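# Push the office chair fully under the desk

## Task

Get the office chair pushed completely in beneath the desk so that it finishes upright and level with every wheel on the floor; the desk must stay roughly where it was, and the robot must not topple or be left leaning, since either of those means failure.

## Robot and tools

Robot: a LinearBot, an omnidirectional base carrying a column about 1.7 m tall. A carriage rides the column (lift_m, 0 to 1 m) and holds two six-joint arms, each ending in a five-fingered hand. Arm bases sit about 0.57 m + lift_m above the floor, and carriage parts hang roughly 0.15 m lower. A hand point reaches up to 0.78 m from its shoulder but only about 0.4 m below the arm base. Parked arm joints 1 to 6 are 0, 0.05, 0.05, 1.45, 0, 0; parked, the robot is about 0.85 m wide and 0.65 m long. Cameras: carriage_camera (fixed, forward, tilted about 20 degrees down), left_wrist_camera and right_wrist_camera (each aimed at its hand point).

Frames: base frame has its origin on the floor beneath the base centre, x forward, y left, z up, in metres; left_hand and right_hand readings are hand points in this frame. base_odometry is in the frame the base had at scene start, counting only wheel turns (slip counts as motion); heading in rad, left positive, -3.142 to 3.142.

move: one action plus optional cameras and blocking. base takes exactly one key, each a relative offset from the base's last reported position: translate_m (metres, forward positive, -2 to 2), strafe_m (metres, left positive, -2 to 2) or rotate_rad (radians, counter-clockwise positive, -6.3 to 6.3). joints is a single object of absolute targets by name, covering both arms: lift_m in metres; left_/right_joint1..6_rad in radians (joint1 -2.617 to 3.054, 0 forward, positive left; joint2 0 to 3.141, 0 upper arm back, 1.57 up, 3.14 forward; joint3 0 to 3.141, 0 folded, 3.14 straight; joint4 -1.57 to 1.57, positive lifts fingertips; joint5 -1.57 to 1.57, positive turns fingertips right; joint6 -2.094 to 2.094 roll). Hand keys (little, ring, middle, index, thumb_turn, thumb_bend) are unitless -1 closed to +1 open; force_limit (-1 to 1, about 0 to 10 N, 15 N thumb) and speed (-0.96 to 1) are settings. speeds caps top speed for that action: translate_m and strafe_m 0.02 to 0.5 m/s, rotate_rad 0.05 to 1.57 rad/s, lift_m 0.02 to 0.27 m/s (default 0.25). min_time_s (0.1 to 8 s) is the minimum duration of arm motions. Actions cap at 15 s; moves time out at 14 s. blocking false returns within about 0.5 s while motion continues; a later move overrides only what it names. cameras: names or ["all"], [] for none.

wait(seconds 0 to 10) lets time pass and reports state. stop brakes all running motions (base coasts a bit). zoom_image(camera, region [x0,y0,x1,y1] pixels, max 504x504) enlarges part of the latest image of that camera. show_instructions shows the reference pages. finished_scene ends the scene irreversibly; the chair must stay in place afterward.

Results: base_status and joint_status give done, moving, off_target (resting away from target, may still push), not_followed (withheld by the arm-collision check, with line "joint command not followed"), contact_stop or time_out (uncommanded stops; after one, later move, wait and finished_scene calls in the same reply are skipped). on_its_own lists actions you did not command. motor_effort shows percent of max per motor with peak in brackets; hand stopped_by and load_n lines describe fingers. Motor temperatures and MOTOR HOT lines warn of heating; at 100 °C an arm drops for 30 to 60 s.

Cautions: contact is hard at default base speeds, so approach the chair slowly (e.g. 0.05 to 0.1 m/s) and push it gently, preferably with the base or low, bent arms, keeping the carriage low for stability. Avoid pushing the desk or ramming it; do not drive backward under a table edge. After a stop, back off about 0.2 m. Arms have no contact stop and keep pressing; don't leave them stretched out long (heat). Don't let the arms touch each other. Watch the pictures and hand z for leaning or tipping, and check the chair ends upright with all wheels down before finishing.

Each tool is called as name(argument=value, ...), one argument or row to a line, values as JSON.

Reference images:

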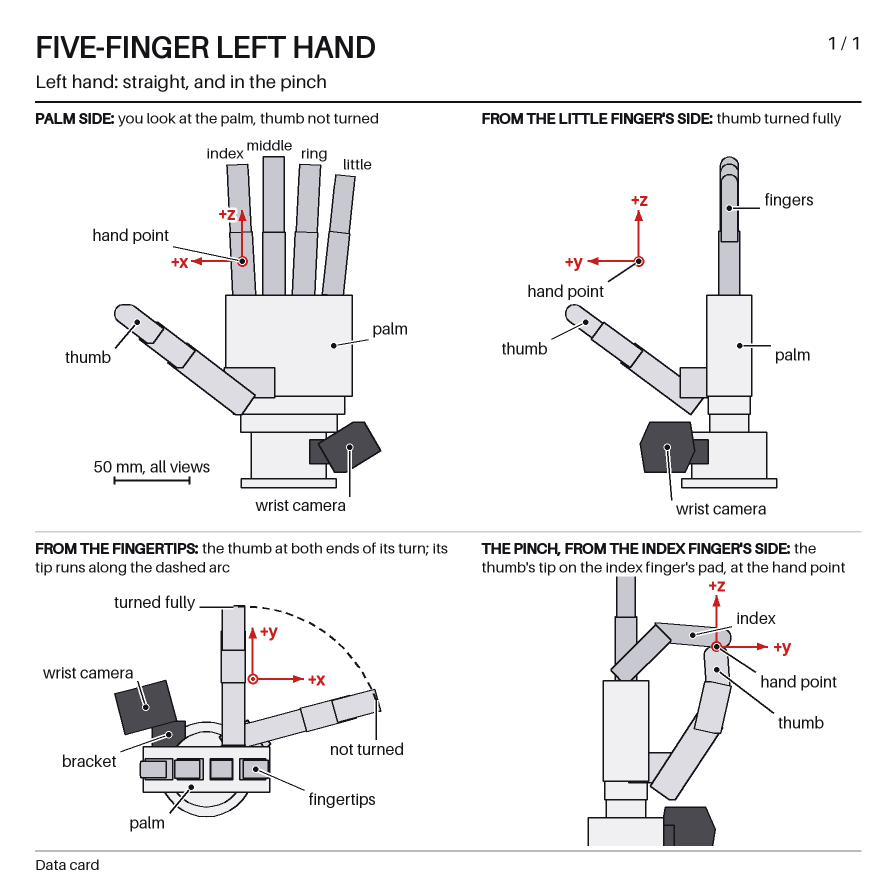

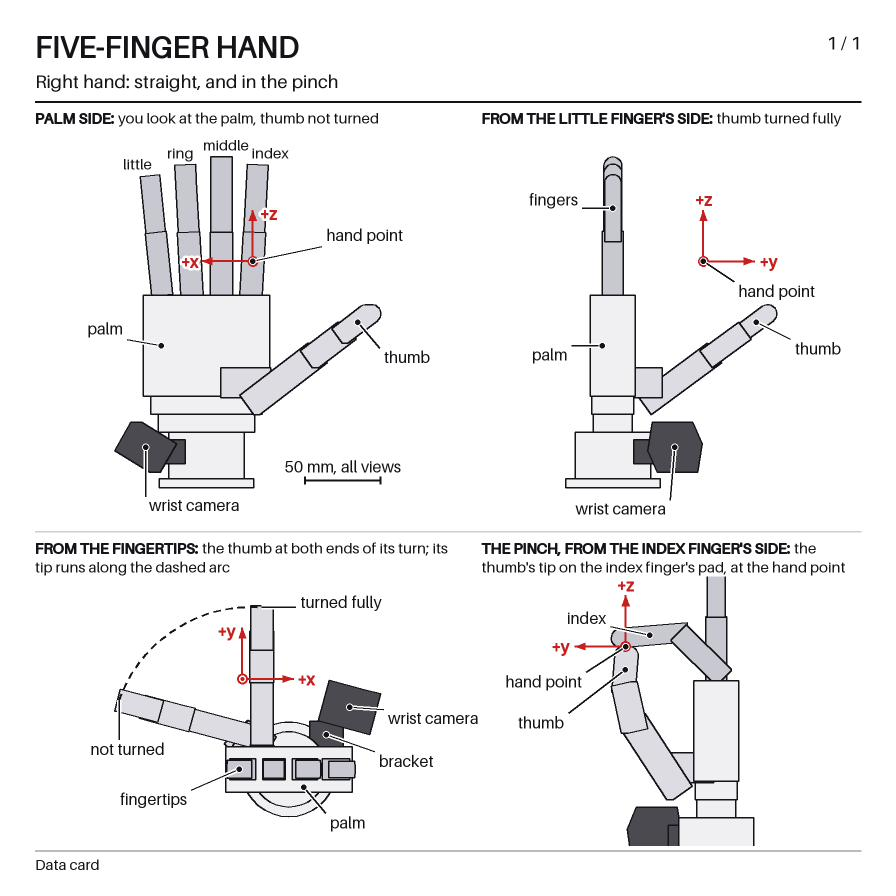

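## Session

move(
)

Scene clock: 0.00 s.
Joint torques (N m): no reading
Motor temperatures (°C): left_arm=[28 39 44 42 28 26] | right_arm=[25 41 42 43 25 26]
base_odometry: x=+0.000 y=+0.000 heading=+0.000
base_status: not commanded
joint_positions: lift_m=+0.300 left_joint1_rad=-0.017 left_joint2_rad=+0.031 left_joint3_rad=+0.033 left_joint4_rad=+1.406 left_joint5_rad=+0.015 left_joint6_rad=-0.020 right_joint1_rad=+0.007 right_joint2_rad=+0.045 right_joint3_rad=+0.051 right_joint4_rad=+1.463 right_joint5_rad=-0.018 right_joint6_rad=-0.036 left_hand_little=+1.000 left_hand_ring=+1.000 left_hand_middle=+1.000 left_hand_index=+1.000 left_hand_thumb_turn=+1.000 left_hand_thumb_bend=+1.000 left_hand_force_limit=+0.000 left_hand_speed=-0.800 right_hand_little=+1.000 right_hand_ring=+1.000 right_hand_middle=+1.000 right_hand_index=+1.000 right_hand_thumb_turn=+1.000 right_hand_thumb_bend=+1.000 right_hand_force_limit=+0.000 right_hand_speed=-0.800
joint_status: not commanded
left_hand_stopped_by: target,target,target,target,target,target
right_hand_stopped_by: target,target,target,target,target,target
left_little_load_n: 0.0
left_ring_load_n: -0.5
left_middle_load_n: 0.0
left_index_load_n: 0.0
left_thumb_bend_load_n: 0.0
left_thumb_turn_load_n: 0.0
right_little_load_n: 0.0
right_ring_load_n: 0.0
right_middle_load_n: 0.0
right_index_load_n: 0.0
right_thumb_bend_load_n: 0.0
right_thumb_turn_load_n: 0.0
motor_effort: lift_m=+28 drive_wheels=+0
left_hand: x=+0.3314 y=+0.2776 z=+1.2925 quat_wxyz=(+0.691, -0.052, +0.063, -0.718) (m; base frame)
right_hand: x=+0.3178 y=-0.2816 z=+1.3025 quat_wxyz=(+0.696, -0.043, +0.029, -0.716) (m; base frame)
pictures: carriage_camera, left_wrist_camera, right_wrist_camera

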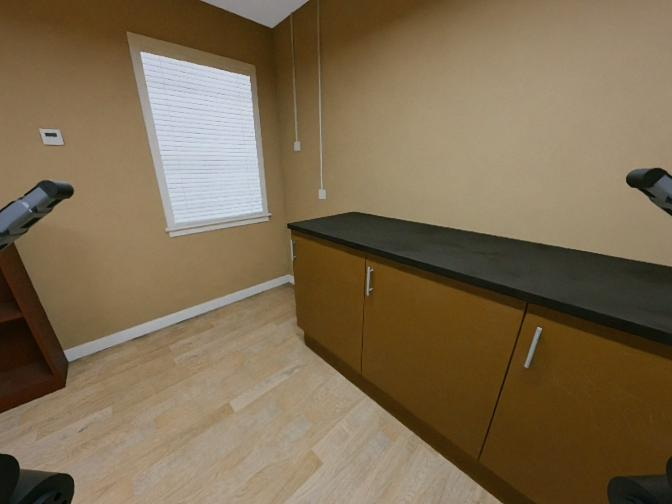

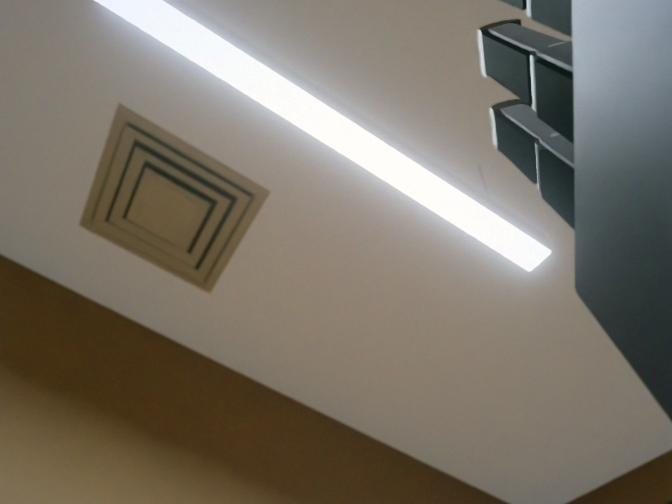

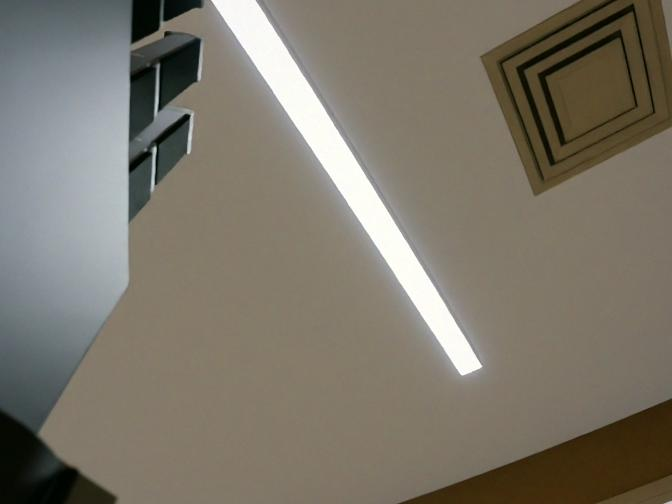

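move(
  base={"rotate_rad": 1.3},
  speeds={"rotate_rad": 0.8},
  cameras=["carriage_camera"],
)

move(
  base={"rotate_rad": 1.3},
  speeds={"rotate_rad": 0.8},
  cameras=["carriage_camera"],
)

move(
  base={"rotate_rad": 1.3},
  speeds={"rotate_rad": 0.8},
  cameras=["carriage_camera"],
)

Scene clock: 3.23 s.
Joint torques (N m): left_arm=[-0.18 3.89 5.39 0.06 -0.09 -0.08] | right_arm=[0.01 4.98 6.97 0 -0.07 0.13]
move: done
base_odometry: x=+0.000 y=+0.000 heading=+1.299
base_status: done
joint_positions: lift_m=+0.300 left_joint1_rad=-0.017 left_joint2_rad=+0.031 left_joint3_rad=+0.033 left_joint4_rad=+1.405 left_joint5_rad=+0.015 left_joint6_rad=-0.020 right_joint1_rad=+0.007 right_joint2_rad=+0.045 right_joint3_rad=+0.051 right_joint4_rad=+1.462 right_joint5_rad=-0.018 right_joint6_rad=-0.036 left_hand_little=+1.000 left_hand_ring=+1.000 left_hand_middle=+1.000 left_hand_index=+1.000 left_hand_thumb_turn=+1.000 left_hand_thumb_bend=+1.000 left_hand_force_limit=+0.000 left_hand_speed=-0.800 right_hand_little=+1.000 right_hand_ring=+1.000 right_hand_middle=+1.000 right_hand_index=+1.000 right_hand_thumb_turn=+1.000 right_hand_thumb_bend=+1.000 right_hand_force_limit=+0.000 right_hand_speed=-0.800
joint_status: not commanded
left_hand_stopped_by: target,target,target,target,target,target
right_hand_stopped_by: target,target,target,target,target,target
left_little_load_n: 0.0
left_ring_load_n: 0.0
left_middle_load_n: 0.0
left_index_load_n: 0.0
left_thumb_bend_load_n: 0.0
left_thumb_turn_load_n: 0.0
right_little_load_n: 0.0
right_ring_load_n: 0.0
right_middle_load_n: 0.0
right_index_load_n: 0.0
right_thumb_bend_load_n: 0.0
right_thumb_turn_load_n: 0.0
motor_effort: lift_m=+29(31) drive_wheels=+6(16)
left_hand: x=+0.3318 y=+0.2776 z=+1.2923 quat_wxyz=(+0.691, -0.053, +0.063, -0.718)
right_hand: x=+0.3180 y=-0.2816 z=+1.3025 quat_wxyz=(+0.696, -0.043, +0.029, -0.716)

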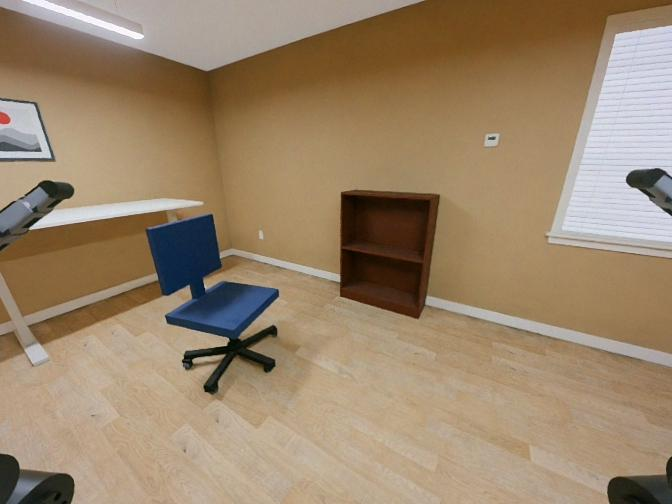

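Scene clock: 6.17 s.
Joint torques (N m): left_arm=[-0.02 3.86 5.16 0.05 -0.04 -0.07] | right_arm=[0.17 4.85 6.8 -0.06 -0.04 0.09]
move: done
base_odometry: x=+0.000 y=+0.000 heading=+2.599
base_status: done
joint_positions: lift_m=+0.300 left_joint1_rad=-0.017 left_joint2_rad=+0.031 left_joint3_rad=+0.033 left_joint4_rad=+1.405 left_joint5_rad=+0.015 left_joint6_rad=-0.020 right_joint1_rad=+0.007 right_joint2_rad=+0.045 right_joint3_rad=+0.051 right_joint4_rad=+1.462 right_joint5_rad=-0.018 right_joint6_rad=-0.036 left_hand_little=+1.000 left_hand_ring=+1.000 left_hand_middle=+1.000 left_hand_index=+1.000 left_hand_thumb_turn=+1.000 left_hand_thumb_bend=+1.000 left_hand_force_limit=+0.000 left_hand_speed=-0.800 right_hand_little=+1.000 right_hand_ring=+1.000 right_hand_middle=+1.000 right_hand_index=+1.000 right_hand_thumb_turn=+1.000 right_hand_thumb_bend=+1.000 right_hand_force_limit=+0.000 right_hand_speed=-0.800
joint_status: not commanded
left_hand_stopped_by: target,target,target,target,target,target
right_hand_stopped_by: target,target,target,target,target,target
left_little_load_n: 0.0
left_ring_load_n: 0.0
left_middle_load_n: 0.0
left_index_load_n: 0.5
left_thumb_bend_load_n: 0.0
left_thumb_turn_load_n: 0.0
right_little_load_n: 0.0
right_ring_load_n: 0.0
right_middle_load_n: 0.0
right_index_load_n: 0.0
right_thumb_bend_load_n: 0.0
right_thumb_turn_load_n: 0.0
motor_effort: lift_m=+26(30) drive_wheels=+6(12)
left_hand: x=+0.3318 y=+0.2776 z=+1.2923 quat_wxyz=(+0.691, -0.053, +0.063, -0.718)
right_hand: x=+0.3180 y=-0.2816 z=+1.3025 quat_wxyz=(+0.696, -0.043, +0.029, -0.716)

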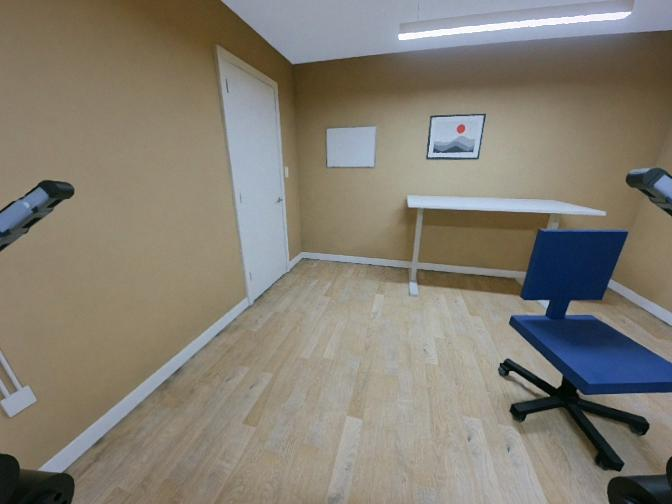

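Scene clock: 9.10 s.
Joint torques (N m): left_arm=[-0.08 3.74 5.2 0.1 -0.11 0] | right_arm=[0.38 4.81 6.72 -0.08 0 0.09]
move: done
base_odometry: x=+0.000 y=+0.000 heading=-2.385
base_status: done
joint_positions: lift_m=+0.300 left_joint1_rad=-0.017 left_joint2_rad=+0.031 left_joint3_rad=+0.033 left_joint4_rad=+1.405 left_joint5_rad=+0.015 left_joint6_rad=-0.020 right_joint1_rad=+0.007 right_joint2_rad=+0.045 right_joint3_rad=+0.051 right_joint4_rad=+1.462 right_joint5_rad=-0.018 right_joint6_rad=-0.036 left_hand_little=+1.000 left_hand_ring=+1.000 left_hand_middle=+1.000 left_hand_index=+1.000 left_hand_thumb_turn=+1.000 left_hand_thumb_bend=+1.000 left_hand_force_limit=+0.000 left_hand_speed=-0.800 right_hand_little=+1.000 right_hand_ring=+1.000 right_hand_middle=+1.000 right_hand_index=+1.000 right_hand_thumb_turn=+1.000 right_hand_thumb_bend=+1.000 right_hand_force_limit=+0.000 right_hand_speed=-0.800
joint_status: not commanded
left_hand_stopped_by: target,target,target,target,target,target
right_hand_stopped_by: target,target,target,target,target,target
left_little_load_n: 0.0
left_ring_load_n: 0.0
left_middle_load_n: 0.0
left_index_load_n: 0.0
left_thumb_bend_load_n: 0.0
left_thumb_turn_load_n: 0.0
right_little_load_n: 0.0
right_ring_load_n: 0.0
right_middle_load_n: 0.0
right_index_load_n: 0.0
right_thumb_bend_load_n: 0.0
right_thumb_turn_load_n: 0.0
motor_effort: lift_m=+27(32) drive_wheels=+6(13)
left_hand: x=+0.3319 y=+0.2776 z=+1.2923 quat_wxyz=(+0.691, -0.053, +0.063, -0.718)
right_hand: x=+0.3180 y=-0.2816 z=+1.3025 quat_wxyz=(+0.696, -0.043, +0.029, -0.716)

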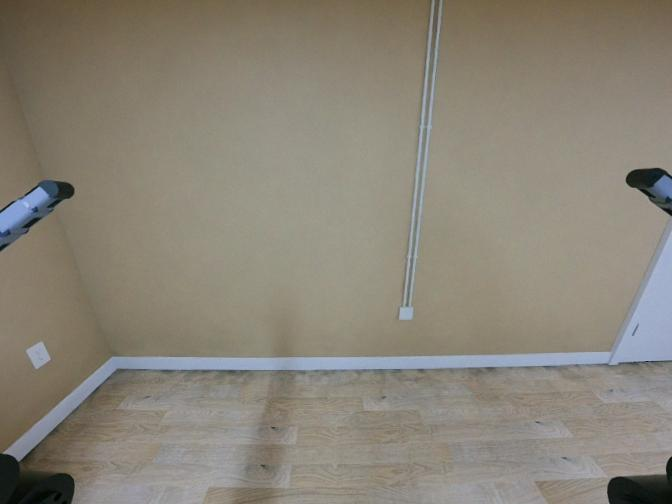

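move(
  base={"rotate_rad": -1.7},
  speeds={"rotate_rad": 0.8},
  cameras=["carriage_camera"],
)

Scene clock: 12.77 s.
Joint torques (N m): left_arm=[-0.05 4.01 5.24 0.02 -0.05 0.02] | right_arm=[0.34 4.97 6.83 -0.07 -0.06 0.11]
move: done
base_odometry: x=+0.000 y=+0.000 heading=+2.199
base_status: done
joint_positions: lift_m=+0.300 left_joint1_rad=-0.017 left_joint2_rad=+0.031 left_joint3_rad=+0.033 left_joint4_rad=+1.405 left_joint5_rad=+0.015 left_joint6_rad=-0.020 right_joint1_rad=+0.007 right_joint2_rad=+0.045 right_joint3_rad=+0.051 right_joint4_rad=+1.461 right_joint5_rad=-0.018 right_joint6_rad=-0.036 left_hand_little=+1.000 left_hand_ring=+1.000 left_hand_middle=+1.000 left_hand_index=+1.000 left_hand_thumb_turn=+1.000 left_hand_thumb_bend=+1.000 left_hand_force_limit=+0.000 left_hand_speed=-0.800 right_hand_little=+1.000 right_hand_ring=+1.000 right_hand_middle=+1.000 right_hand_index=+1.000 right_hand_thumb_turn=+1.000 right_hand_thumb_bend=+1.000 right_hand_force_limit=+0.000 right_hand_speed=-0.800
joint_status: not commanded
left_hand_stopped_by: target,target,target,target,target,target
right_hand_stopped_by: target,target,target,target,target,target
left_little_load_n: 0.0
left_ring_load_n: 0.0
left_middle_load_n: 0.0
left_index_load_n: 0.0
left_thumb_bend_load_n: 0.0
left_thumb_turn_load_n: 0.0
right_little_load_n: 0.0
right_ring_load_n: 0.0
right_middle_load_n: 0.0
right_index_load_n: 0.0
right_thumb_bend_load_n: 0.0
right_thumb_turn_load_n: 0.0
motor_effort: lift_m=+28(30) drive_wheels=+7(14)
left_hand: x=+0.3318 y=+0.2776 z=+1.2923 quat_wxyz=(+0.691, -0.053, +0.063, -0.718)
right_hand: x=+0.3183 y=-0.2815 z=+1.3024 quat_wxyz=(+0.696, -0.044, +0.029, -0.716)

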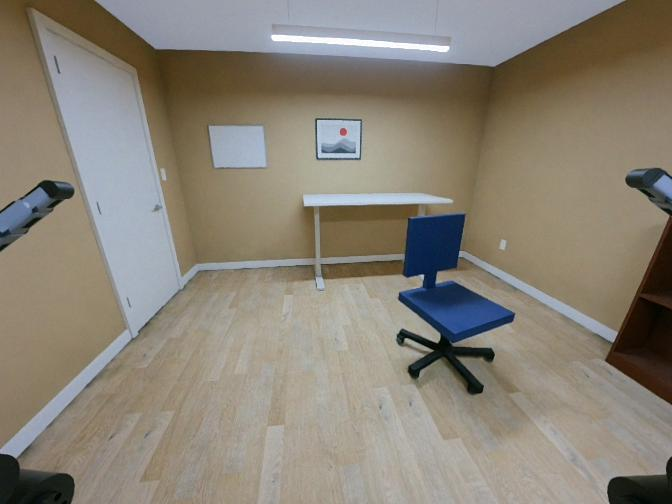

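zoom_image(
  camera="carriage_camera",
  region=[280, 160, 540, 410],
)

Scaled by 1.938.

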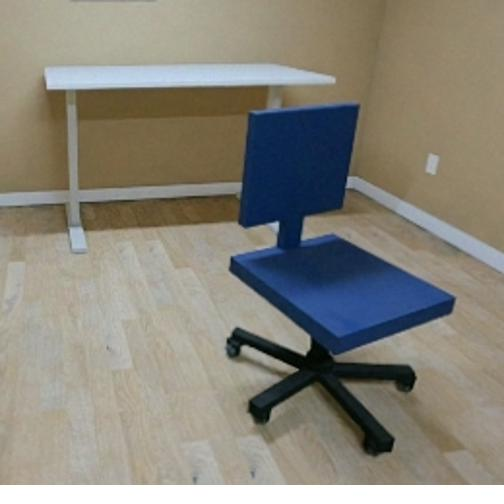

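move(
  base={"rotate_rad": 0.16},
  speeds={"rotate_rad": 0.8},
  cameras=["carriage_camera"],
)

zoom_image(
  camera="carriage_camera",
  region=[180, 160, 520, 410],
)

Scene clock: 24.63 s.
Joint torques (N m): left_arm=[-0.21 3.73 5.27 0.06 -0.05 -0.06] | right_arm=[0.13 4.86 6.78 -0.05 -0.06 0.09]
move: done
base_odometry: x=+0.000 y=+0.000 heading=+2.358
base_status: done
joint_positions: lift_m=+0.300 left_joint1_rad=-0.017 left_joint2_rad=+0.031 left_joint3_rad=+0.033 left_joint4_rad=+1.405 left_joint5_rad=+0.015 left_joint6_rad=-0.020 right_joint1_rad=+0.007 right_joint2_rad=+0.045 right_joint3_rad=+0.051 right_joint4_rad=+1.462 right_joint5_rad=-0.018 right_joint6_rad=-0.036 left_hand_little=+1.000 left_hand_ring=+1.000 left_hand_middle=+1.000 left_hand_index=+1.000 left_hand_thumb_turn=+1.000 left_hand_thumb_bend=+1.000 left_hand_force_limit=+0.000 left_hand_speed=-0.800 right_hand_little=+1.000 right_hand_ring=+1.000 right_hand_middle=+1.000 right_hand_index=+1.000 right_hand_thumb_turn=+1.000 right_hand_thumb_bend=+1.000 right_hand_force_limit=+0.000 right_hand_speed=-0.800
joint_status: not commanded
left_hand_stopped_by: target,target,target,target,target,target
right_hand_stopped_by: target,target,target,target,target,target
left_little_load_n: 0.0
left_ring_load_n: 0.0
left_middle_load_n: 0.0
left_index_load_n: 0.0
left_thumb_bend_load_n: 0.0
left_thumb_turn_load_n: 0.0
right_little_load_n: 0.0
right_ring_load_n: -0.5
right_middle_load_n: 0.0
right_index_load_n: 0.0
right_thumb_bend_load_n: 0.0
right_thumb_turn_load_n: -0.5
motor_effort: lift_m=+29(30) drive_wheels=-8(9)
left_hand: x=+0.3319 y=+0.2776 z=+1.2923 quat_wxyz=(+0.691, -0.053, +0.063, -0.718)
right_hand: x=+0.3181 y=-0.2816 z=+1.3024 quat_wxyz=(+0.696, -0.044, +0.029, -0.716)

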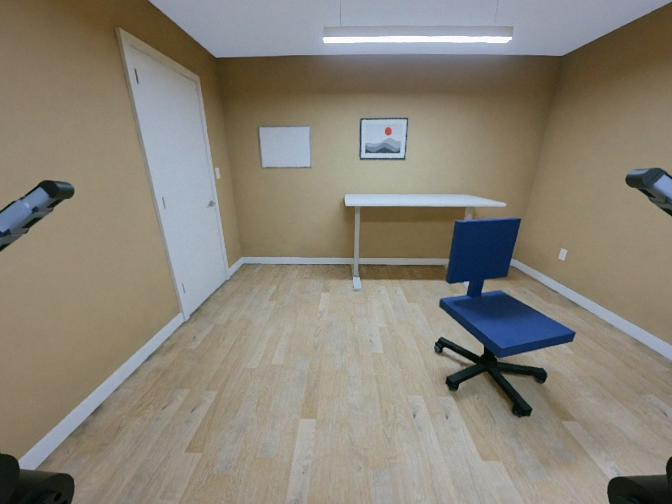

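Scaled by 1.482.

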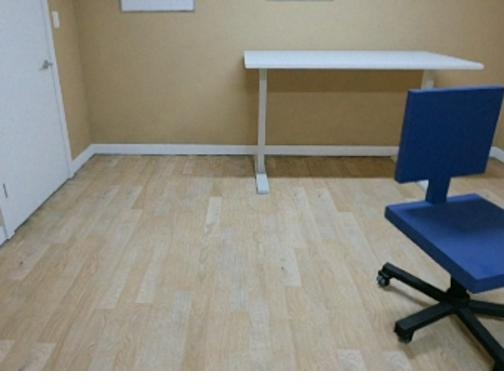

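move(
  base={"strafe_m": -0.97},
  joints={"lift_m": 0.1, "right_joint1_rad": 0, "right_joint2_rad": 2.7, "right_joint3_rad": 2.4, "right_joint4_rad": -1.27, "right_joint5_rad": 0, "right_joint6_rad": 0, "right_hand_thumb_turn": -1},
  min_time_s=3,
  speeds={"strafe_m": 0.35},
  cameras=["all"],
)

Scene clock: 31.03 s.
Joint torques (N m): left_arm=[-0.17 3.74 5.41 0.04 -0.06 -0.01] | right_arm=[0.32 -14.34 9.68 0.35 0.05 0.24]
move: done
base_odometry: x=+0.686 y=+0.686 heading=+2.356
base_status: done
joint_positions: lift_m=+0.100 left_joint1_rad=-0.017 left_joint2_rad=+0.031 left_joint3_rad=+0.033 left_joint4_rad=+1.405 left_joint5_rad=+0.015 left_joint6_rad=-0.020 right_joint1_rad=-0.001 right_joint2_rad=+2.692 right_joint3_rad=+2.373 right_joint4_rad=-1.264 right_joint5_rad=-0.009 right_joint6_rad=-0.012 left_hand_little=+1.000 left_hand_ring=+1.000 left_hand_middle=+1.000 left_hand_index=+1.000 left_hand_thumb_turn=+1.000 left_hand_thumb_bend=+1.000 left_hand_force_limit=+0.000 left_hand_speed=-0.800 right_hand_little=+1.000 right_hand_ring=+1.000 right_hand_middle=+1.000 right_hand_index=+1.000 right_hand_thumb_turn=-1.000 right_hand_thumb_bend=+1.000 right_hand_force_limit=+0.000 right_hand_speed=-0.800
joint_status: all done
left_hand_stopped_by: target,target,target,target,target,target
right_hand_stopped_by: target,target,target,target,target,target
left_little_load_n: 0.0
left_ring_load_n: 0.0
left_middle_load_n: 0.0
left_index_load_n: 0.0
left_thumb_bend_load_n: 0.0
left_thumb_turn_load_n: 0.0
right_little_load_n: 0.0
right_ring_load_n: 0.0
right_middle_load_n: 0.0
right_index_load_n: 0.0
right_thumb_bend_load_n: 0.0
right_thumb_turn_load_n: 0.0
motor_effort: lift_m=+28(31) drive_wheels=-9(19)
left_hand: x=+0.3319 y=+0.2776 z=+1.0923 quat_wxyz=(+0.691, -0.053, +0.063, -0.718)
right_hand: x=+0.6743 y=-0.2829 z=+0.5967 quat_wxyz=(-0.001, -0.711, +0.703, +0.008)
pictures: carriage_camera, left_wrist_camera, right_wrist_camera
carriage_camera: T_world_to_cam=[[0.01807, -0.99984, 0.0009, -0.0058], [-0.32166, -0.00667, -0.94683, 1.06099], [0.94668, 0.01682, -0.32172, 0.22056]] pos_world=[0.13257, -0.00244, 1.07555]
left_wrist_camera: T_world_to_cam=[[-0.96802, -0.21626, 0.12714, 0.24451], [0.11044, -0.82245, -0.55801, 0.80467], [0.22524, -0.52612, 0.82004, -0.71427]] pos_world=[0.3087, 0.33889, 1.00365]
right_wrist_camera: T_world_to_cam=[[-0.96946, -0.245, 0.01153, 0.58112], [-0.2014, 0.82202, 0.53266, 0.05133], [-0.13998, 0.51407, -0.84625, 0.85842]] pos_world=[0.69387, -0.34111, 0.69239]

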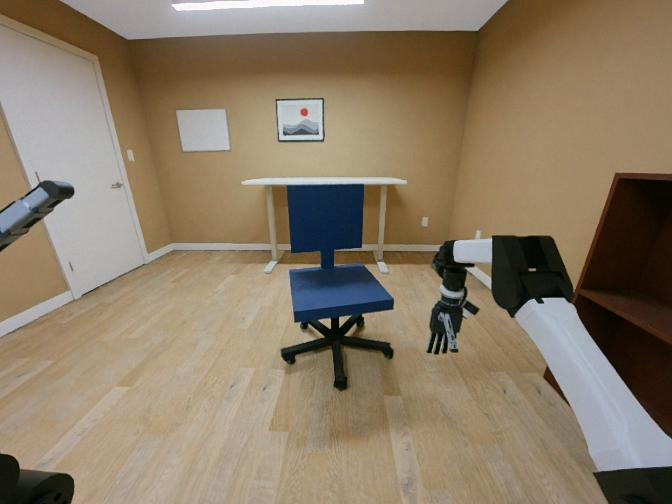

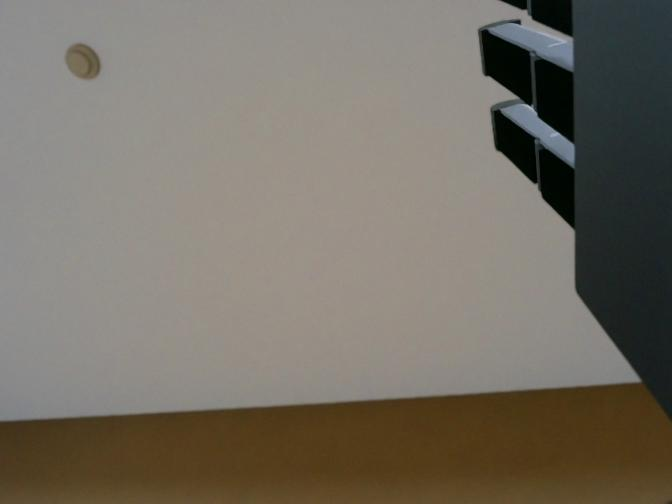

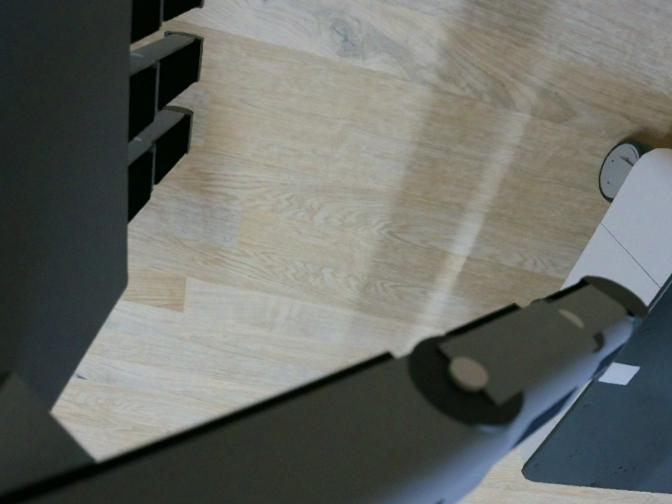

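move(
  base={"strafe_m": 0.04},
  joints={"lift_m": 0.0, "right_joint2_rad": 3.05, "right_joint3_rad": 2.5, "right_joint4_rad": -1.02},
  min_time_s=2,
  speeds={"strafe_m": 0.35},
  cameras=["carriage_camera"],
)

move(
  base={"translate_m": 0.38},
  speeds={"translate_m": 0.3},
  cameras=["carriage_camera", "right_wrist_camera"],
)

Scene clock: 36.47 s.
Joint torques (N m): left_arm=[-0.03 3.97 5.42 0.04 -0.05 0] | right_arm=[0.1 -15.2 9.2 0.43 0.03 0.21]
Motor temperatures (°C): left_arm=[28 39 46 40 28 26] | right_arm=[25 49 45 42 25 26]
move: done
base_odometry: x=+0.658 y=+0.657 heading=+2.356
base_status: done
joint_positions: lift_m=+0.000 left_joint1_rad=-0.018 left_joint2_rad=+0.031 left_joint3_rad=+0.033 left_joint4_rad=+1.404 left_joint5_rad=+0.015 left_joint6_rad=-0.020 right_joint1_rad=+0.002 right_joint2_rad=+3.041 right_joint3_rad=+2.473 right_joint4_rad=-1.029 right_joint5_rad=-0.008 right_joint6_rad=-0.012 left_hand_little=+1.000 left_hand_ring=+1.000 left_hand_middle=+1.000 left_hand_index=+1.000 left_hand_thumb_turn=+1.000 left_hand_thumb_bend=+1.000 left_hand_force_limit=+0.000 left_hand_speed=-0.800 right_hand_little=+1.000 right_hand_ring=+1.000 right_hand_middle=+1.000 right_hand_index=+1.000 right_hand_thumb_turn=-1.000 right_hand_thumb_bend=+1.000 right_hand_force_limit=+0.000 right_hand_speed=-0.800
joint_status: all done
left_hand_stopped_by: target,target,target,target,target,target
right_hand_stopped_by: target,target,target,target,target,target
left_little_load_n: 0.0
left_ring_load_n: 0.0
left_middle_load_n: 0.0
left_index_load_n: 0.0
left_thumb_bend_load_n: 0.0
left_thumb_turn_load_n: 0.0
right_little_load_n: 0.0
right_ring_load_n: 0.0
right_middle_load_n: 0.0
right_index_load_n: 0.0
right_thumb_bend_load_n: 0.0
right_thumb_turn_load_n: 0.5
motor_effort: lift_m=+28(30) drive_wheels=+3(14)
left_hand: x=+0.3319 y=+0.2775 z=+0.9922 quat_wxyz=(+0.691, -0.053, +0.064, -0.718)
right_hand: x=+0.6830 y=-0.2816 z=+0.3484 quat_wxyz=(-0.006, -0.712, +0.702, +0.012)
carriage_camera: T_world_to_cam=[[0.01807, -0.99984, 0.0009, -0.00571], [-0.32166, -0.00667, -0.94683, 0.96631], [0.94668, 0.01682, -0.32172, 0.18839]] pos_world=[0.13257, -0.00244, 0.97555]

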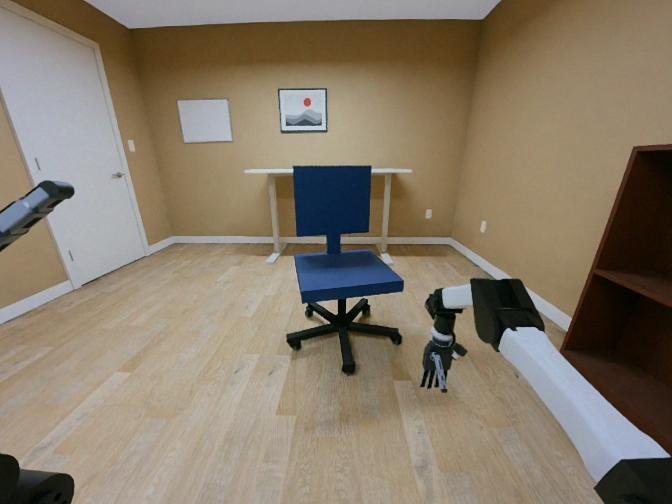

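Scene clock: 39.23 s.
Joint torques (N m): left_arm=[0.17 3.93 5.49 0.06 -0.1 0.05] | right_arm=[0.18 -14.95 9.33 0.37 0.02 0.22]
move: done
base_odometry: x=+0.390 y=+0.927 heading=+2.355
base_status: done
joint_positions: lift_m=+0.000 left_joint1_rad=-0.018 left_joint2_rad=+0.031 left_joint3_rad=+0.033 left_joint4_rad=+1.403 left_joint5_rad=+0.015 left_joint6_rad=-0.020 right_joint1_rad=+0.002 right_joint2_rad=+3.041 right_joint3_rad=+2.473 right_joint4_rad=-1.024 right_joint5_rad=-0.008 right_joint6_rad=-0.012 left_hand_little=+1.000 left_hand_ring=+1.000 left_hand_middle=+1.000 left_hand_index=+1.000 left_hand_thumb_turn=+1.000 left_hand_thumb_bend=+1.000 left_hand_force_limit=+0.000 left_hand_speed=-0.800 right_hand_little=+1.000 right_hand_ring=+1.000 right_hand_middle=+1.000 right_hand_index=+1.000 right_hand_thumb_turn=-1.000 right_hand_thumb_bend=+1.000 right_hand_force_limit=+0.000 right_hand_speed=-0.800
joint_status: not commanded
left_hand_stopped_by: target,target,target,target,target,target
right_hand_stopped_by: target,target,target,target,target,target
left_little_load_n: 0.0
left_ring_load_n: 0.0
left_middle_load_n: 0.0
left_index_load_n: 0.0
left_thumb_bend_load_n: 0.0
left_thumb_turn_load_n: 0.0
right_little_load_n: 0.0
right_ring_load_n: 0.0
right_middle_load_n: 0.0
right_index_load_n: 0.0
right_thumb_bend_load_n: 0.0
right_thumb_turn_load_n: 0.0
motor_effort: lift_m=+26(31) drive_wheels=-6(12)
left_hand: x=+0.3321 y=+0.2775 z=+0.9921 quat_wxyz=(+0.691, -0.053, +0.064, -0.718)
right_hand: x=+0.6841 y=-0.2816 z=+0.3480 quat_wxyz=(-0.005, -0.712, +0.702, +0.010)
carriage_camera: T_world_to_cam=[[0.01807, -0.99984, 0.0009, -0.00571], [-0.32166, -0.00667, -0.94683, 0.96631], [0.94668, 0.01682, -0.32172, 0.18839]] pos_world=[0.13257, -0.00244, 0.97555]
right_wrist_camera: T_world_to_cam=[[-0.96846, -0.24832, 0.02044, 0.58901], [-0.19956, 0.82216, 0.53314, 0.18342], [-0.14919, 0.51224, -0.84578, 0.65431]] pos_world=[0.70466, -0.33971, 0.44358]

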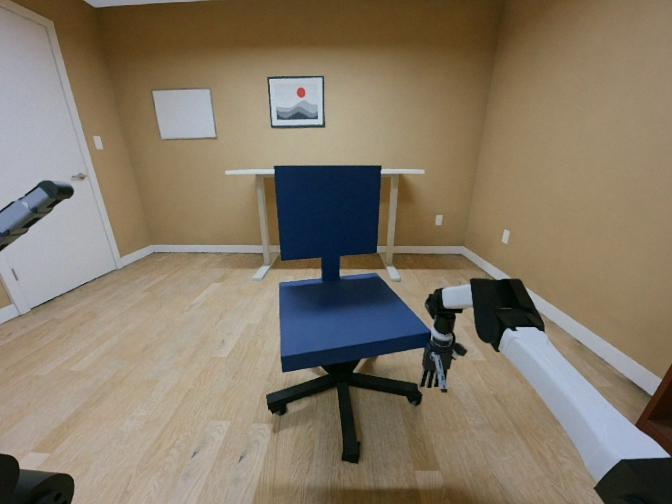

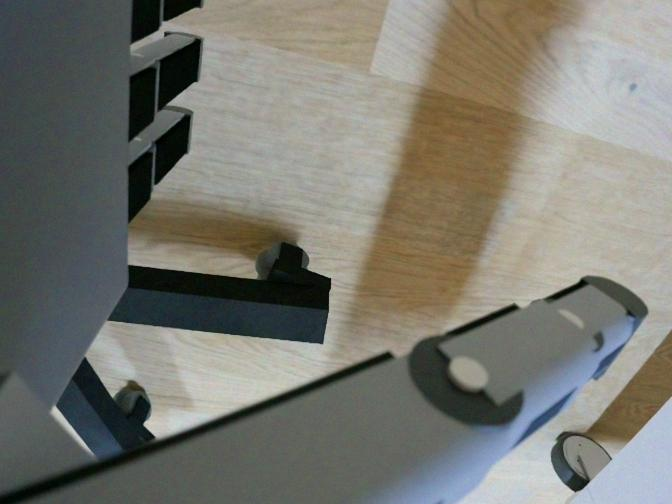

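move(
  base={"translate_m": 0.15},
  speeds={"translate_m": 0.1},
  cameras=["carriage_camera"],
)

Scene clock: 41.67 s.
Joint torques (N m): left_arm=[-0.18 3.92 5.27 0.14 -0.12 -0.05] | right_arm=[0.72 -15.82 9.14 0.46 -0.14 0.28]
move: done
base_odometry: x=+0.284 y=+1.033 heading=+2.354
base_status: done
joint_positions: lift_m=+0.000 left_joint1_rad=-0.018 left_joint2_rad=+0.031 left_joint3_rad=+0.033 left_joint4_rad=+1.406 left_joint5_rad=+0.016 left_joint6_rad=-0.020 right_joint1_rad=-0.004 right_joint2_rad=+3.048 right_joint3_rad=+2.473 right_joint4_rad=-1.032 right_joint5_rad=+0.015 right_joint6_rad=-0.013 left_hand_little=+1.000 left_hand_ring=+1.000 left_hand_middle=+1.000 left_hand_index=+1.000 left_hand_thumb_turn=+1.000 left_hand_thumb_bend=+1.000 left_hand_force_limit=+0.000 left_hand_speed=-0.800 right_hand_little=+1.000 right_hand_ring=+1.000 right_hand_middle=+1.000 right_hand_index=+1.000 right_hand_thumb_turn=-1.000 right_hand_thumb_bend=+1.000 right_hand_force_limit=+0.000 right_hand_speed=-0.800
joint_status: not commanded
left_hand_stopped_by: target,target,target,target,target,target
right_hand_stopped_by: target,target,target,target,target,target
left_little_load_n: 0.0
left_ring_load_n: 0.0
left_middle_load_n: 0.0
left_index_load_n: 0.0
left_thumb_bend_load_n: 0.0
left_thumb_turn_load_n: 0.0
right_little_load_n: 0.5
right_ring_load_n: 0.0
right_middle_load_n: 0.0
right_index_load_n: -0.5
right_thumb_bend_load_n: 0.0
right_thumb_turn_load_n: 0.0
motor_effort: lift_m=+30(31) drive_wheels=-6(11)
left_hand: x=+0.3315 y=+0.2775 z=+0.9924 quat_wxyz=(+0.691, -0.052, +0.063, -0.718)
right_hand: x=+0.6801 y=-0.2893 z=+0.3448 quat_wxyz=(-0.018, -0.710, +0.704, +0.007)
carriage_camera: T_world_to_cam=[[0.01807, -0.99984, 0.0009, -0.00571], [-0.32166, -0.00667, -0.94683, 0.96631], [0.94668, 0.01682, -0.32172, 0.18839]] pos_world=[0.13257, -0.00244, 0.97555]

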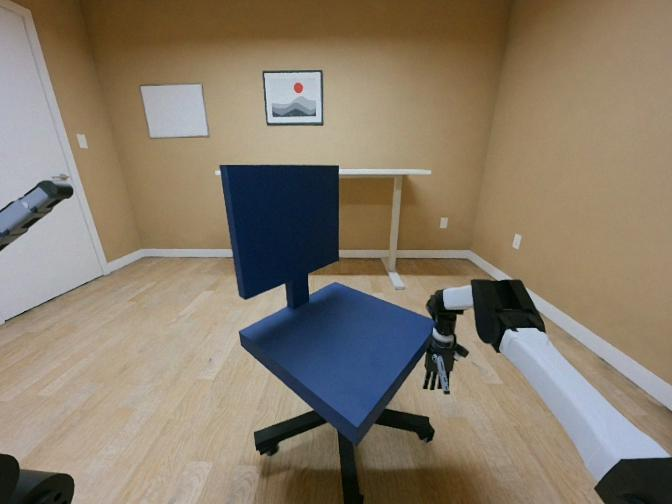

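move(
  base={"translate_m": 0.14},
  speeds={"translate_m": 0.1},
  cameras=["carriage_camera"],
)

Scene clock: 44.17 s.
Joint torques (N m): left_arm=[-0.12 4.05 5.22 0.01 -0.09 -0.02] | right_arm=[1.21 -15.8 9.26 0.5 -0.26 0.16]
move: done
base_odometry: x=+0.186 y=+1.133 heading=+2.353
base_status: done
joint_positions: lift_m=+0.000 left_joint1_rad=-0.017 left_joint2_rad=+0.031 left_joint3_rad=+0.033 left_joint4_rad=+1.408 left_joint5_rad=+0.016 left_joint6_rad=-0.020 right_joint1_rad=-0.010 right_joint2_rad=+3.049 right_joint3_rad=+2.473 right_joint4_rad=-1.031 right_joint5_rad=+0.023 right_joint6_rad=-0.012 left_hand_little=+1.000 left_hand_ring=+1.000 left_hand_middle=+1.000 left_hand_index=+1.000 left_hand_thumb_turn=+1.000 left_hand_thumb_bend=+1.000 left_hand_force_limit=+0.000 left_hand_speed=-0.800 right_hand_little=+1.000 right_hand_ring=+1.000 right_hand_middle=+1.000 right_hand_index=+1.000 right_hand_thumb_turn=-1.000 right_hand_thumb_bend=+1.000 right_hand_force_limit=+0.000 right_hand_speed=-0.800
joint_status: not commanded
left_hand_stopped_by: target,target,target,target,target,target
right_hand_stopped_by: target,target,target,target,target,target
left_little_load_n: 0.0
left_ring_load_n: 0.0
left_middle_load_n: 0.0
left_index_load_n: 0.0
left_thumb_bend_load_n: 0.0
left_thumb_turn_load_n: 0.0
right_little_load_n: 0.0
right_ring_load_n: 0.0
right_middle_load_n: 0.0
right_index_load_n: 0.0
right_thumb_bend_load_n: 0.0
right_thumb_turn_load_n: 0.0
motor_effort: lift_m=+29(32) drive_wheels=-6(11)
left_hand: x=+0.3310 y=+0.2775 z=+0.9926 quat_wxyz=(+0.691, -0.051, +0.062, -0.718)
right_hand: x=+0.6803 y=-0.2934 z=+0.3442 quat_wxyz=(-0.021, -0.708, +0.706, +0.004)
carriage_camera: T_world_to_cam=[[0.01807, -0.99984, 0.0009, -0.00571], [-0.32166, -0.00667, -0.94683, 0.96631], [0.94668, 0.01682, -0.32172, 0.18839]] pos_world=[0.13257, -0.00244, 0.97555]

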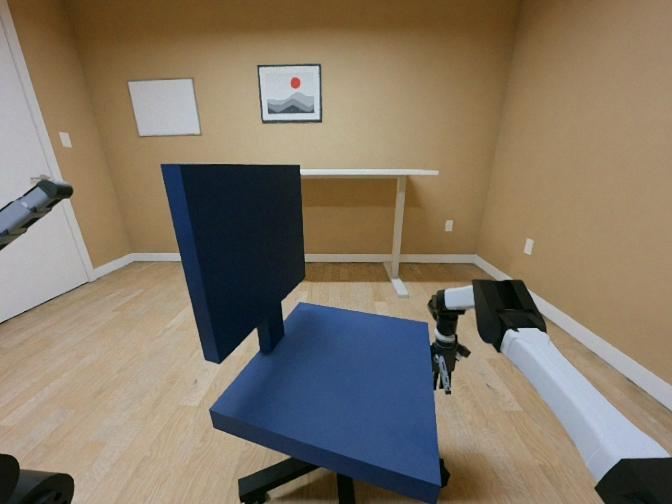

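move(
  base={"translate_m": -0.42},
  speeds={"translate_m": 0.3},
)

move(
  base={"strafe_m": 0.12},
  speeds={"strafe_m": 0.2},
  cameras=["carriage_camera"],
)

Scene clock: 48.67 s.
Joint torques (N m): left_arm=[-0.21 3.99 5.18 0.05 -0.09 -0.02] | right_arm=[0.43 -15.66 9.01 0.32 -0.17 0.24]
Motor temperatures (°C): left_arm=[27 38 46 40 28 26] | right_arm=[25 54 46 42 25 26]
move: done
base_odometry: x=+0.482 y=+0.835 heading=+2.353
base_status: done
joint_positions: lift_m=+0.000 left_joint1_rad=-0.017 left_joint2_rad=+0.031 left_joint3_rad=+0.033 left_joint4_rad=+1.406 left_joint5_rad=+0.016 left_joint6_rad=-0.020 right_joint1_rad=-0.004 right_joint2_rad=+3.049 right_joint3_rad=+2.475 right_joint4_rad=-1.020 right_joint5_rad=+0.011 right_joint6_rad=-0.011 left_hand_little=+1.000 left_hand_ring=+1.000 left_hand_middle=+1.000 left_hand_index=+1.000 left_hand_thumb_turn=+1.000 left_hand_thumb_bend=+1.000 left_hand_force_limit=+0.000 left_hand_speed=-0.800 right_hand_little=+1.000 right_hand_ring=+1.000 right_hand_middle=+1.000 right_hand_index=+1.000 right_hand_thumb_turn=-1.000 right_hand_thumb_bend=+1.000 right_hand_force_limit=+0.000 right_hand_speed=-0.800
joint_status: not commanded
left_hand_stopped_by: target,target,target,target,target,target
right_hand_stopped_by: target,target,target,target,target,target
left_little_load_n: 0.0
left_ring_load_n: 0.0
left_middle_load_n: 0.0
left_index_load_n: 0.0
left_thumb_bend_load_n: 0.0
left_thumb_turn_load_n: 0.0
right_little_load_n: 0.5
right_ring_load_n: 0.0
right_middle_load_n: 0.0
right_index_load_n: 0.0
right_thumb_bend_load_n: 0.0
right_thumb_turn_load_n: 0.0
motor_effort: lift_m=+28(30) drive_wheels=-1(15)
left_hand: x=+0.3315 y=+0.2775 z=+0.9924 quat_wxyz=(+0.691, -0.052, +0.063, -0.718)
right_hand: x=+0.6836 y=-0.2881 z=+0.3441 quat_wxyz=(-0.012, -0.710, +0.704, +0.004)
pictures: none

Scene clock: 50.47 s.
Joint torques (N m): left_arm=[-0.25 3.86 5.22 0.05 -0.08 -0.04] | right_arm=[0.02 -15.56 9.03 0.41 -0.11 0.19]
move: done
base_odometry: x=+0.397 y=+0.750 heading=+2.353
base_status: done
joint_positions: lift_m=+0.000 left_joint1_rad=-0.018 left_joint2_rad=+0.031 left_joint3_rad=+0.033 left_joint4_rad=+1.405 left_joint5_rad=+0.015 left_joint6_rad=-0.020 right_joint1_rad=+0.002 right_joint2_rad=+3.049 right_joint3_rad=+2.476 right_joint4_rad=-1.021 right_joint5_rad=+0.009 right_joint6_rad=-0.011 left_hand_little=+1.000 left_hand_ring=+1.000 left_hand_middle=+1.000 left_hand_index=+1.000 left_hand_thumb_turn=+1.000 left_hand_thumb_bend=+1.000 left_hand_force_limit=+0.000 left_hand_speed=-0.800 right_hand_little=+1.000 right_hand_ring=+1.000 right_hand_middle=+1.000 right_hand_index=+1.000 right_hand_thumb_turn=-1.000 right_hand_thumb_bend=+1.000 right_hand_force_limit=+0.000 right_hand_speed=-0.800
joint_status: not commanded
left_hand_stopped_by: target,target,target,target,target,target
right_hand_stopped_by: target,target,target,target,target,target
left_little_load_n: 0.0
left_ring_load_n: 0.0
left_middle_load_n: 0.0
left_index_load_n: 0.0
left_thumb_bend_load_n: 0.0
left_thumb_turn_load_n: 0.0
right_little_load_n: 0.0
right_ring_load_n: 0.0
right_middle_load_n: 0.0
right_index_load_n: 0.0
right_thumb_bend_load_n: 0.0
right_thumb_turn_load_n: 0.0
motor_effort: lift_m=+32(33) drive_wheels=-2(9)
left_hand: x=+0.3317 y=+0.2775 z=+0.9923 quat_wxyz=(+0.691, -0.052, +0.063, -0.718)
right_hand: x=+0.6836 y=-0.2849 z=+0.3443 quat_wxyz=(-0.011, -0.712, +0.702, +0.005)
carriage_camera: T_world_to_cam=[[0.01807, -0.99984, 0.0009, -0.00571], [-0.32166, -0.00667, -0.94683, 0.96631], [0.94668, 0.01682, -0.32172, 0.18839]] pos_world=[0.13257, -0.00244, 0.97555]

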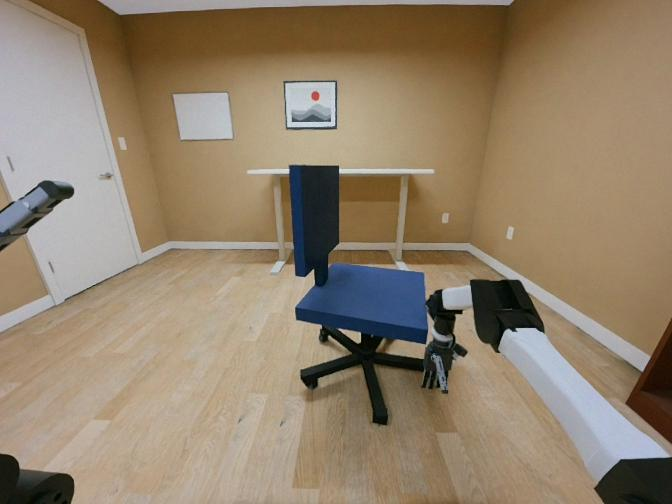

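move(
  base={"translate_m": 0.17},
  speeds={"translate_m": 0.1},
  cameras=["carriage_camera"],
)

Scene clock: 53.10 s.
Joint torques (N m): left_arm=[-0.06 3.89 5.38 0.08 -0.09 -0.01] | right_arm=[2.37 -16.21 8.98 1.09 -0.41 0.21]
Motor temperatures (°C): left_arm=[27 38 46 40 28 26] | right_arm=[25 56 47 42 25 26]
move: done
base_odometry: x=+0.277 y=+0.871 heading=+2.354
base_status: done
joint_positions: lift_m=+0.000 left_joint1_rad=-0.018 left_joint2_rad=+0.031 left_joint3_rad=+0.033 left_joint4_rad=+1.409 left_joint5_rad=+0.015 left_joint6_rad=-0.020 right_joint1_rad=-0.025 right_joint2_rad=+3.054 right_joint3_rad=+2.477 right_joint4_rad=-1.090 right_joint5_rad=+0.039 right_joint6_rad=-0.013 left_hand_little=+1.000 left_hand_ring=+1.000 left_hand_middle=+1.000 left_hand_index=+1.000 left_hand_thumb_turn=+1.000 left_hand_thumb_bend=+1.000 left_hand_force_limit=+0.000 left_hand_speed=-0.800 right_hand_little=+1.000 right_hand_ring=+1.000 right_hand_middle=+1.000 right_hand_index=+1.000 right_hand_thumb_turn=-1.000 right_hand_thumb_bend=+1.000 right_hand_force_limit=+0.000 right_hand_speed=-0.800
joint_status: not commanded
left_hand_stopped_by: target,target,target,target,target,target
right_hand_stopped_by: target,target,target,target,target,target
left_little_load_n: 0.0
left_ring_load_n: 0.0
left_middle_load_n: 0.0
left_index_load_n: 0.0
left_thumb_bend_load_n: 0.0
left_thumb_turn_load_n: 0.0
right_little_load_n: 0.0
right_ring_load_n: 0.0
right_middle_load_n: 0.0
right_index_load_n: 0.0
right_thumb_bend_load_n: -0.5
right_thumb_turn_load_n: 0.0
motor_effort: lift_m=+27(32) drive_wheels=+4(9)
left_hand: x=+0.3306 y=+0.2776 z=+0.9928 quat_wxyz=(+0.691, -0.051, +0.062, -0.718)
right_hand: x=+0.6642 y=-0.3028 z=+0.3466 quat_wxyz=(-0.047, -0.703, +0.710, +0.021)
carriage_camera: T_world_to_cam=[[0.01807, -0.99984, 0.0009, -0.00571], [-0.32166, -0.00667, -0.94683, 0.96631], [0.94668, 0.01682, -0.32172, 0.18839]] pos_world=[0.13257, -0.00244, 0.97555]

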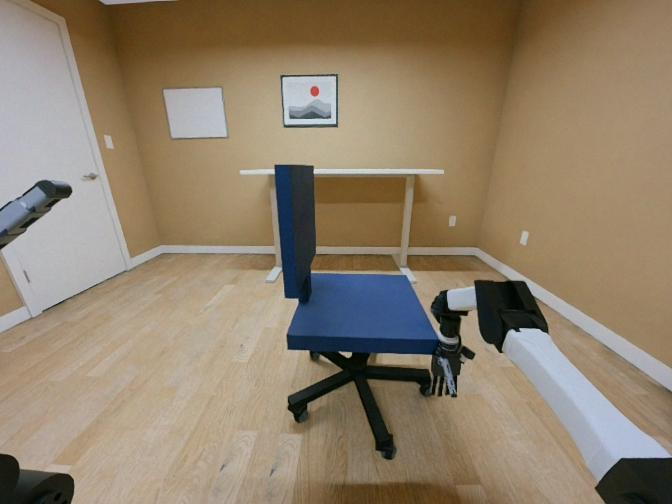

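move(
  base={"translate_m": 0.14},
  speeds={"translate_m": 0.1},
  cameras=["carriage_camera"],
)

Scene clock: 55.73 s.
Joint torques (N m): left_arm=[-0.03 3.96 4.97 -0.09 -0.07 -0.03] | right_arm=[0.69 -16.35 8.64 0.67 -0.26 0.18]
Motor temperatures (°C): left_arm=[27 38 46 40 28 26] | right_arm=[25 58 47 42 25 26]
move: done
base_odometry: x=+0.178 y=+0.969 heading=+2.355
base_status: done
joint_positions: lift_m=+0.000 left_joint1_rad=-0.018 left_joint2_rad=+0.031 left_joint3_rad=+0.033 left_joint4_rad=+1.411 left_joint5_rad=+0.016 left_joint6_rad=-0.020 right_joint1_rad=-0.005 right_joint2_rad=+3.055 right_joint3_rad=+2.477 right_joint4_rad=-1.053 right_joint5_rad=+0.021 right_joint6_rad=-0.012 left_hand_little=+1.000 left_hand_ring=+1.000 left_hand_middle=+1.000 left_hand_index=+1.000 left_hand_thumb_turn=+1.000 left_hand_thumb_bend=+1.000 left_hand_force_limit=+0.000 left_hand_speed=-0.800 right_hand_little=+1.000 right_hand_ring=+1.000 right_hand_middle=+1.000 right_hand_index=+1.000 right_hand_thumb_turn=-1.000 right_hand_thumb_bend=+1.000 right_hand_force_limit=+0.000 right_hand_speed=-0.800
joint_status: not commanded
left_hand_stopped_by: target,target,target,target,target,target
right_hand_stopped_by: target,target,target,target,target,target
left_little_load_n: 0.0
left_ring_load_n: 0.0
left_middle_load_n: 0.0
left_index_load_n: 0.0
left_thumb_bend_load_n: 0.0
left_thumb_turn_load_n: 0.0
right_little_load_n: 0.0
right_ring_load_n: 0.0
right_middle_load_n: 0.0
right_index_load_n: 0.0
right_thumb_bend_load_n: 0.0
right_thumb_turn_load_n: 0.0
motor_effort: lift_m=+29(31) drive_wheels=-5(10)
left_hand: x=+0.3302 y=+0.2775 z=+0.9929 quat_wxyz=(+0.691, -0.050, +0.061, -0.718)
right_hand: x=+0.6736 y=-0.2908 z=+0.3437 quat_wxyz=(-0.029, -0.709, +0.704, +0.014)
carriage_camera: T_world_to_cam=[[0.01807, -0.99984, 0.0009, -0.00571], [-0.32166, -0.00667, -0.94683, 0.96631], [0.94668, 0.01682, -0.32172, 0.18839]] pos_world=[0.13257, -0.00244, 0.97555]

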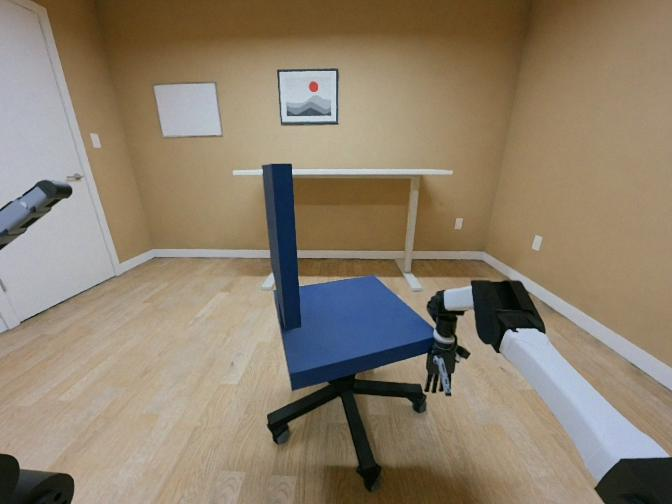

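move(
  base={"translate_m": 0.14},
  speeds={"translate_m": 0.1},
  cameras=["carriage_camera"],
)

Scene clock: 58.17 s.
Joint torques (N m): left_arm=[-0.14 4.14 5.18 0.02 -0.04 -0.04] | right_arm=[0.92 -16.31 8.87 0.5 -0.28 0.25]
Motor temperatures (°C): left_arm=[27 38 46 40 28 26] | right_arm=[25 60 48 42 25 26]
move: done
base_odometry: x=+0.079 y=+1.068 heading=+2.356
base_status: done
joint_positions: lift_m=+0.000 left_joint1_rad=-0.018 left_joint2_rad=+0.031 left_joint3_rad=+0.033 left_joint4_rad=+1.412 left_joint5_rad=+0.016 left_joint6_rad=-0.020 right_joint1_rad=-0.009 right_joint2_rad=+3.055 right_joint3_rad=+2.477 right_joint4_rad=-1.033 right_joint5_rad=+0.023 right_joint6_rad=-0.012 left_hand_little=+1.000 left_hand_ring=+1.000 left_hand_middle=+1.000 left_hand_index=+1.000 left_hand_thumb_turn=+1.000 left_hand_thumb_bend=+1.000 left_hand_force_limit=+0.000 left_hand_speed=-0.800 right_hand_little=+1.000 right_hand_ring=+1.000 right_hand_middle=+1.000 right_hand_index=+1.000 right_hand_thumb_turn=-1.000 right_hand_thumb_bend=+1.000 right_hand_force_limit=+0.000 right_hand_speed=-0.800
joint_status: not commanded
left_hand_stopped_by: target,target,target,target,target,target
right_hand_stopped_by: target,target,target,target,target,target
left_little_load_n: 0.0
left_ring_load_n: 0.0
left_middle_load_n: 0.0
left_index_load_n: 0.0
left_thumb_bend_load_n: 0.0
left_thumb_turn_load_n: 0.0
right_little_load_n: 0.0
right_ring_load_n: -0.5
right_middle_load_n: 0.0
right_index_load_n: 0.0
right_thumb_bend_load_n: 0.0
right_thumb_turn_load_n: 0.0
motor_effort: lift_m=+28(30) drive_wheels=-5(10)
left_hand: x=+0.3300 y=+0.2775 z=+0.9930 quat_wxyz=(+0.691, -0.050, +0.061, -0.718)
right_hand: x=+0.6789 y=-0.2926 z=+0.3422 quat_wxyz=(-0.022, -0.708, +0.706, +0.006)
carriage_camera: T_world_to_cam=[[0.01807, -0.99984, 0.0009, -0.00571], [-0.32166, -0.00667, -0.94683, 0.96631], [0.94668, 0.01682, -0.32172, 0.18839]] pos_world=[0.13257, -0.00244, 0.97555]

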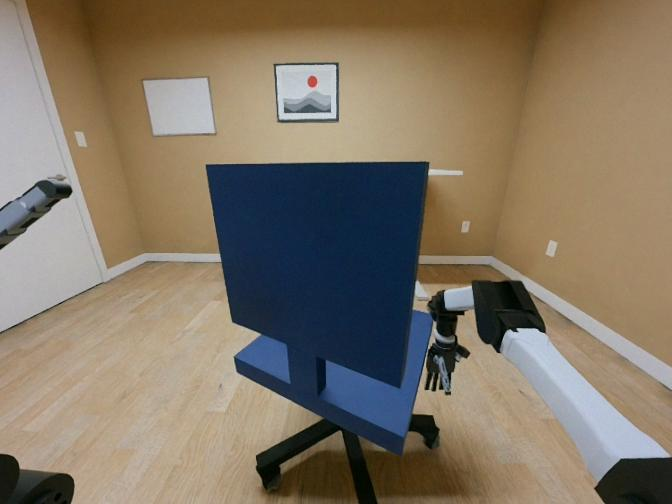

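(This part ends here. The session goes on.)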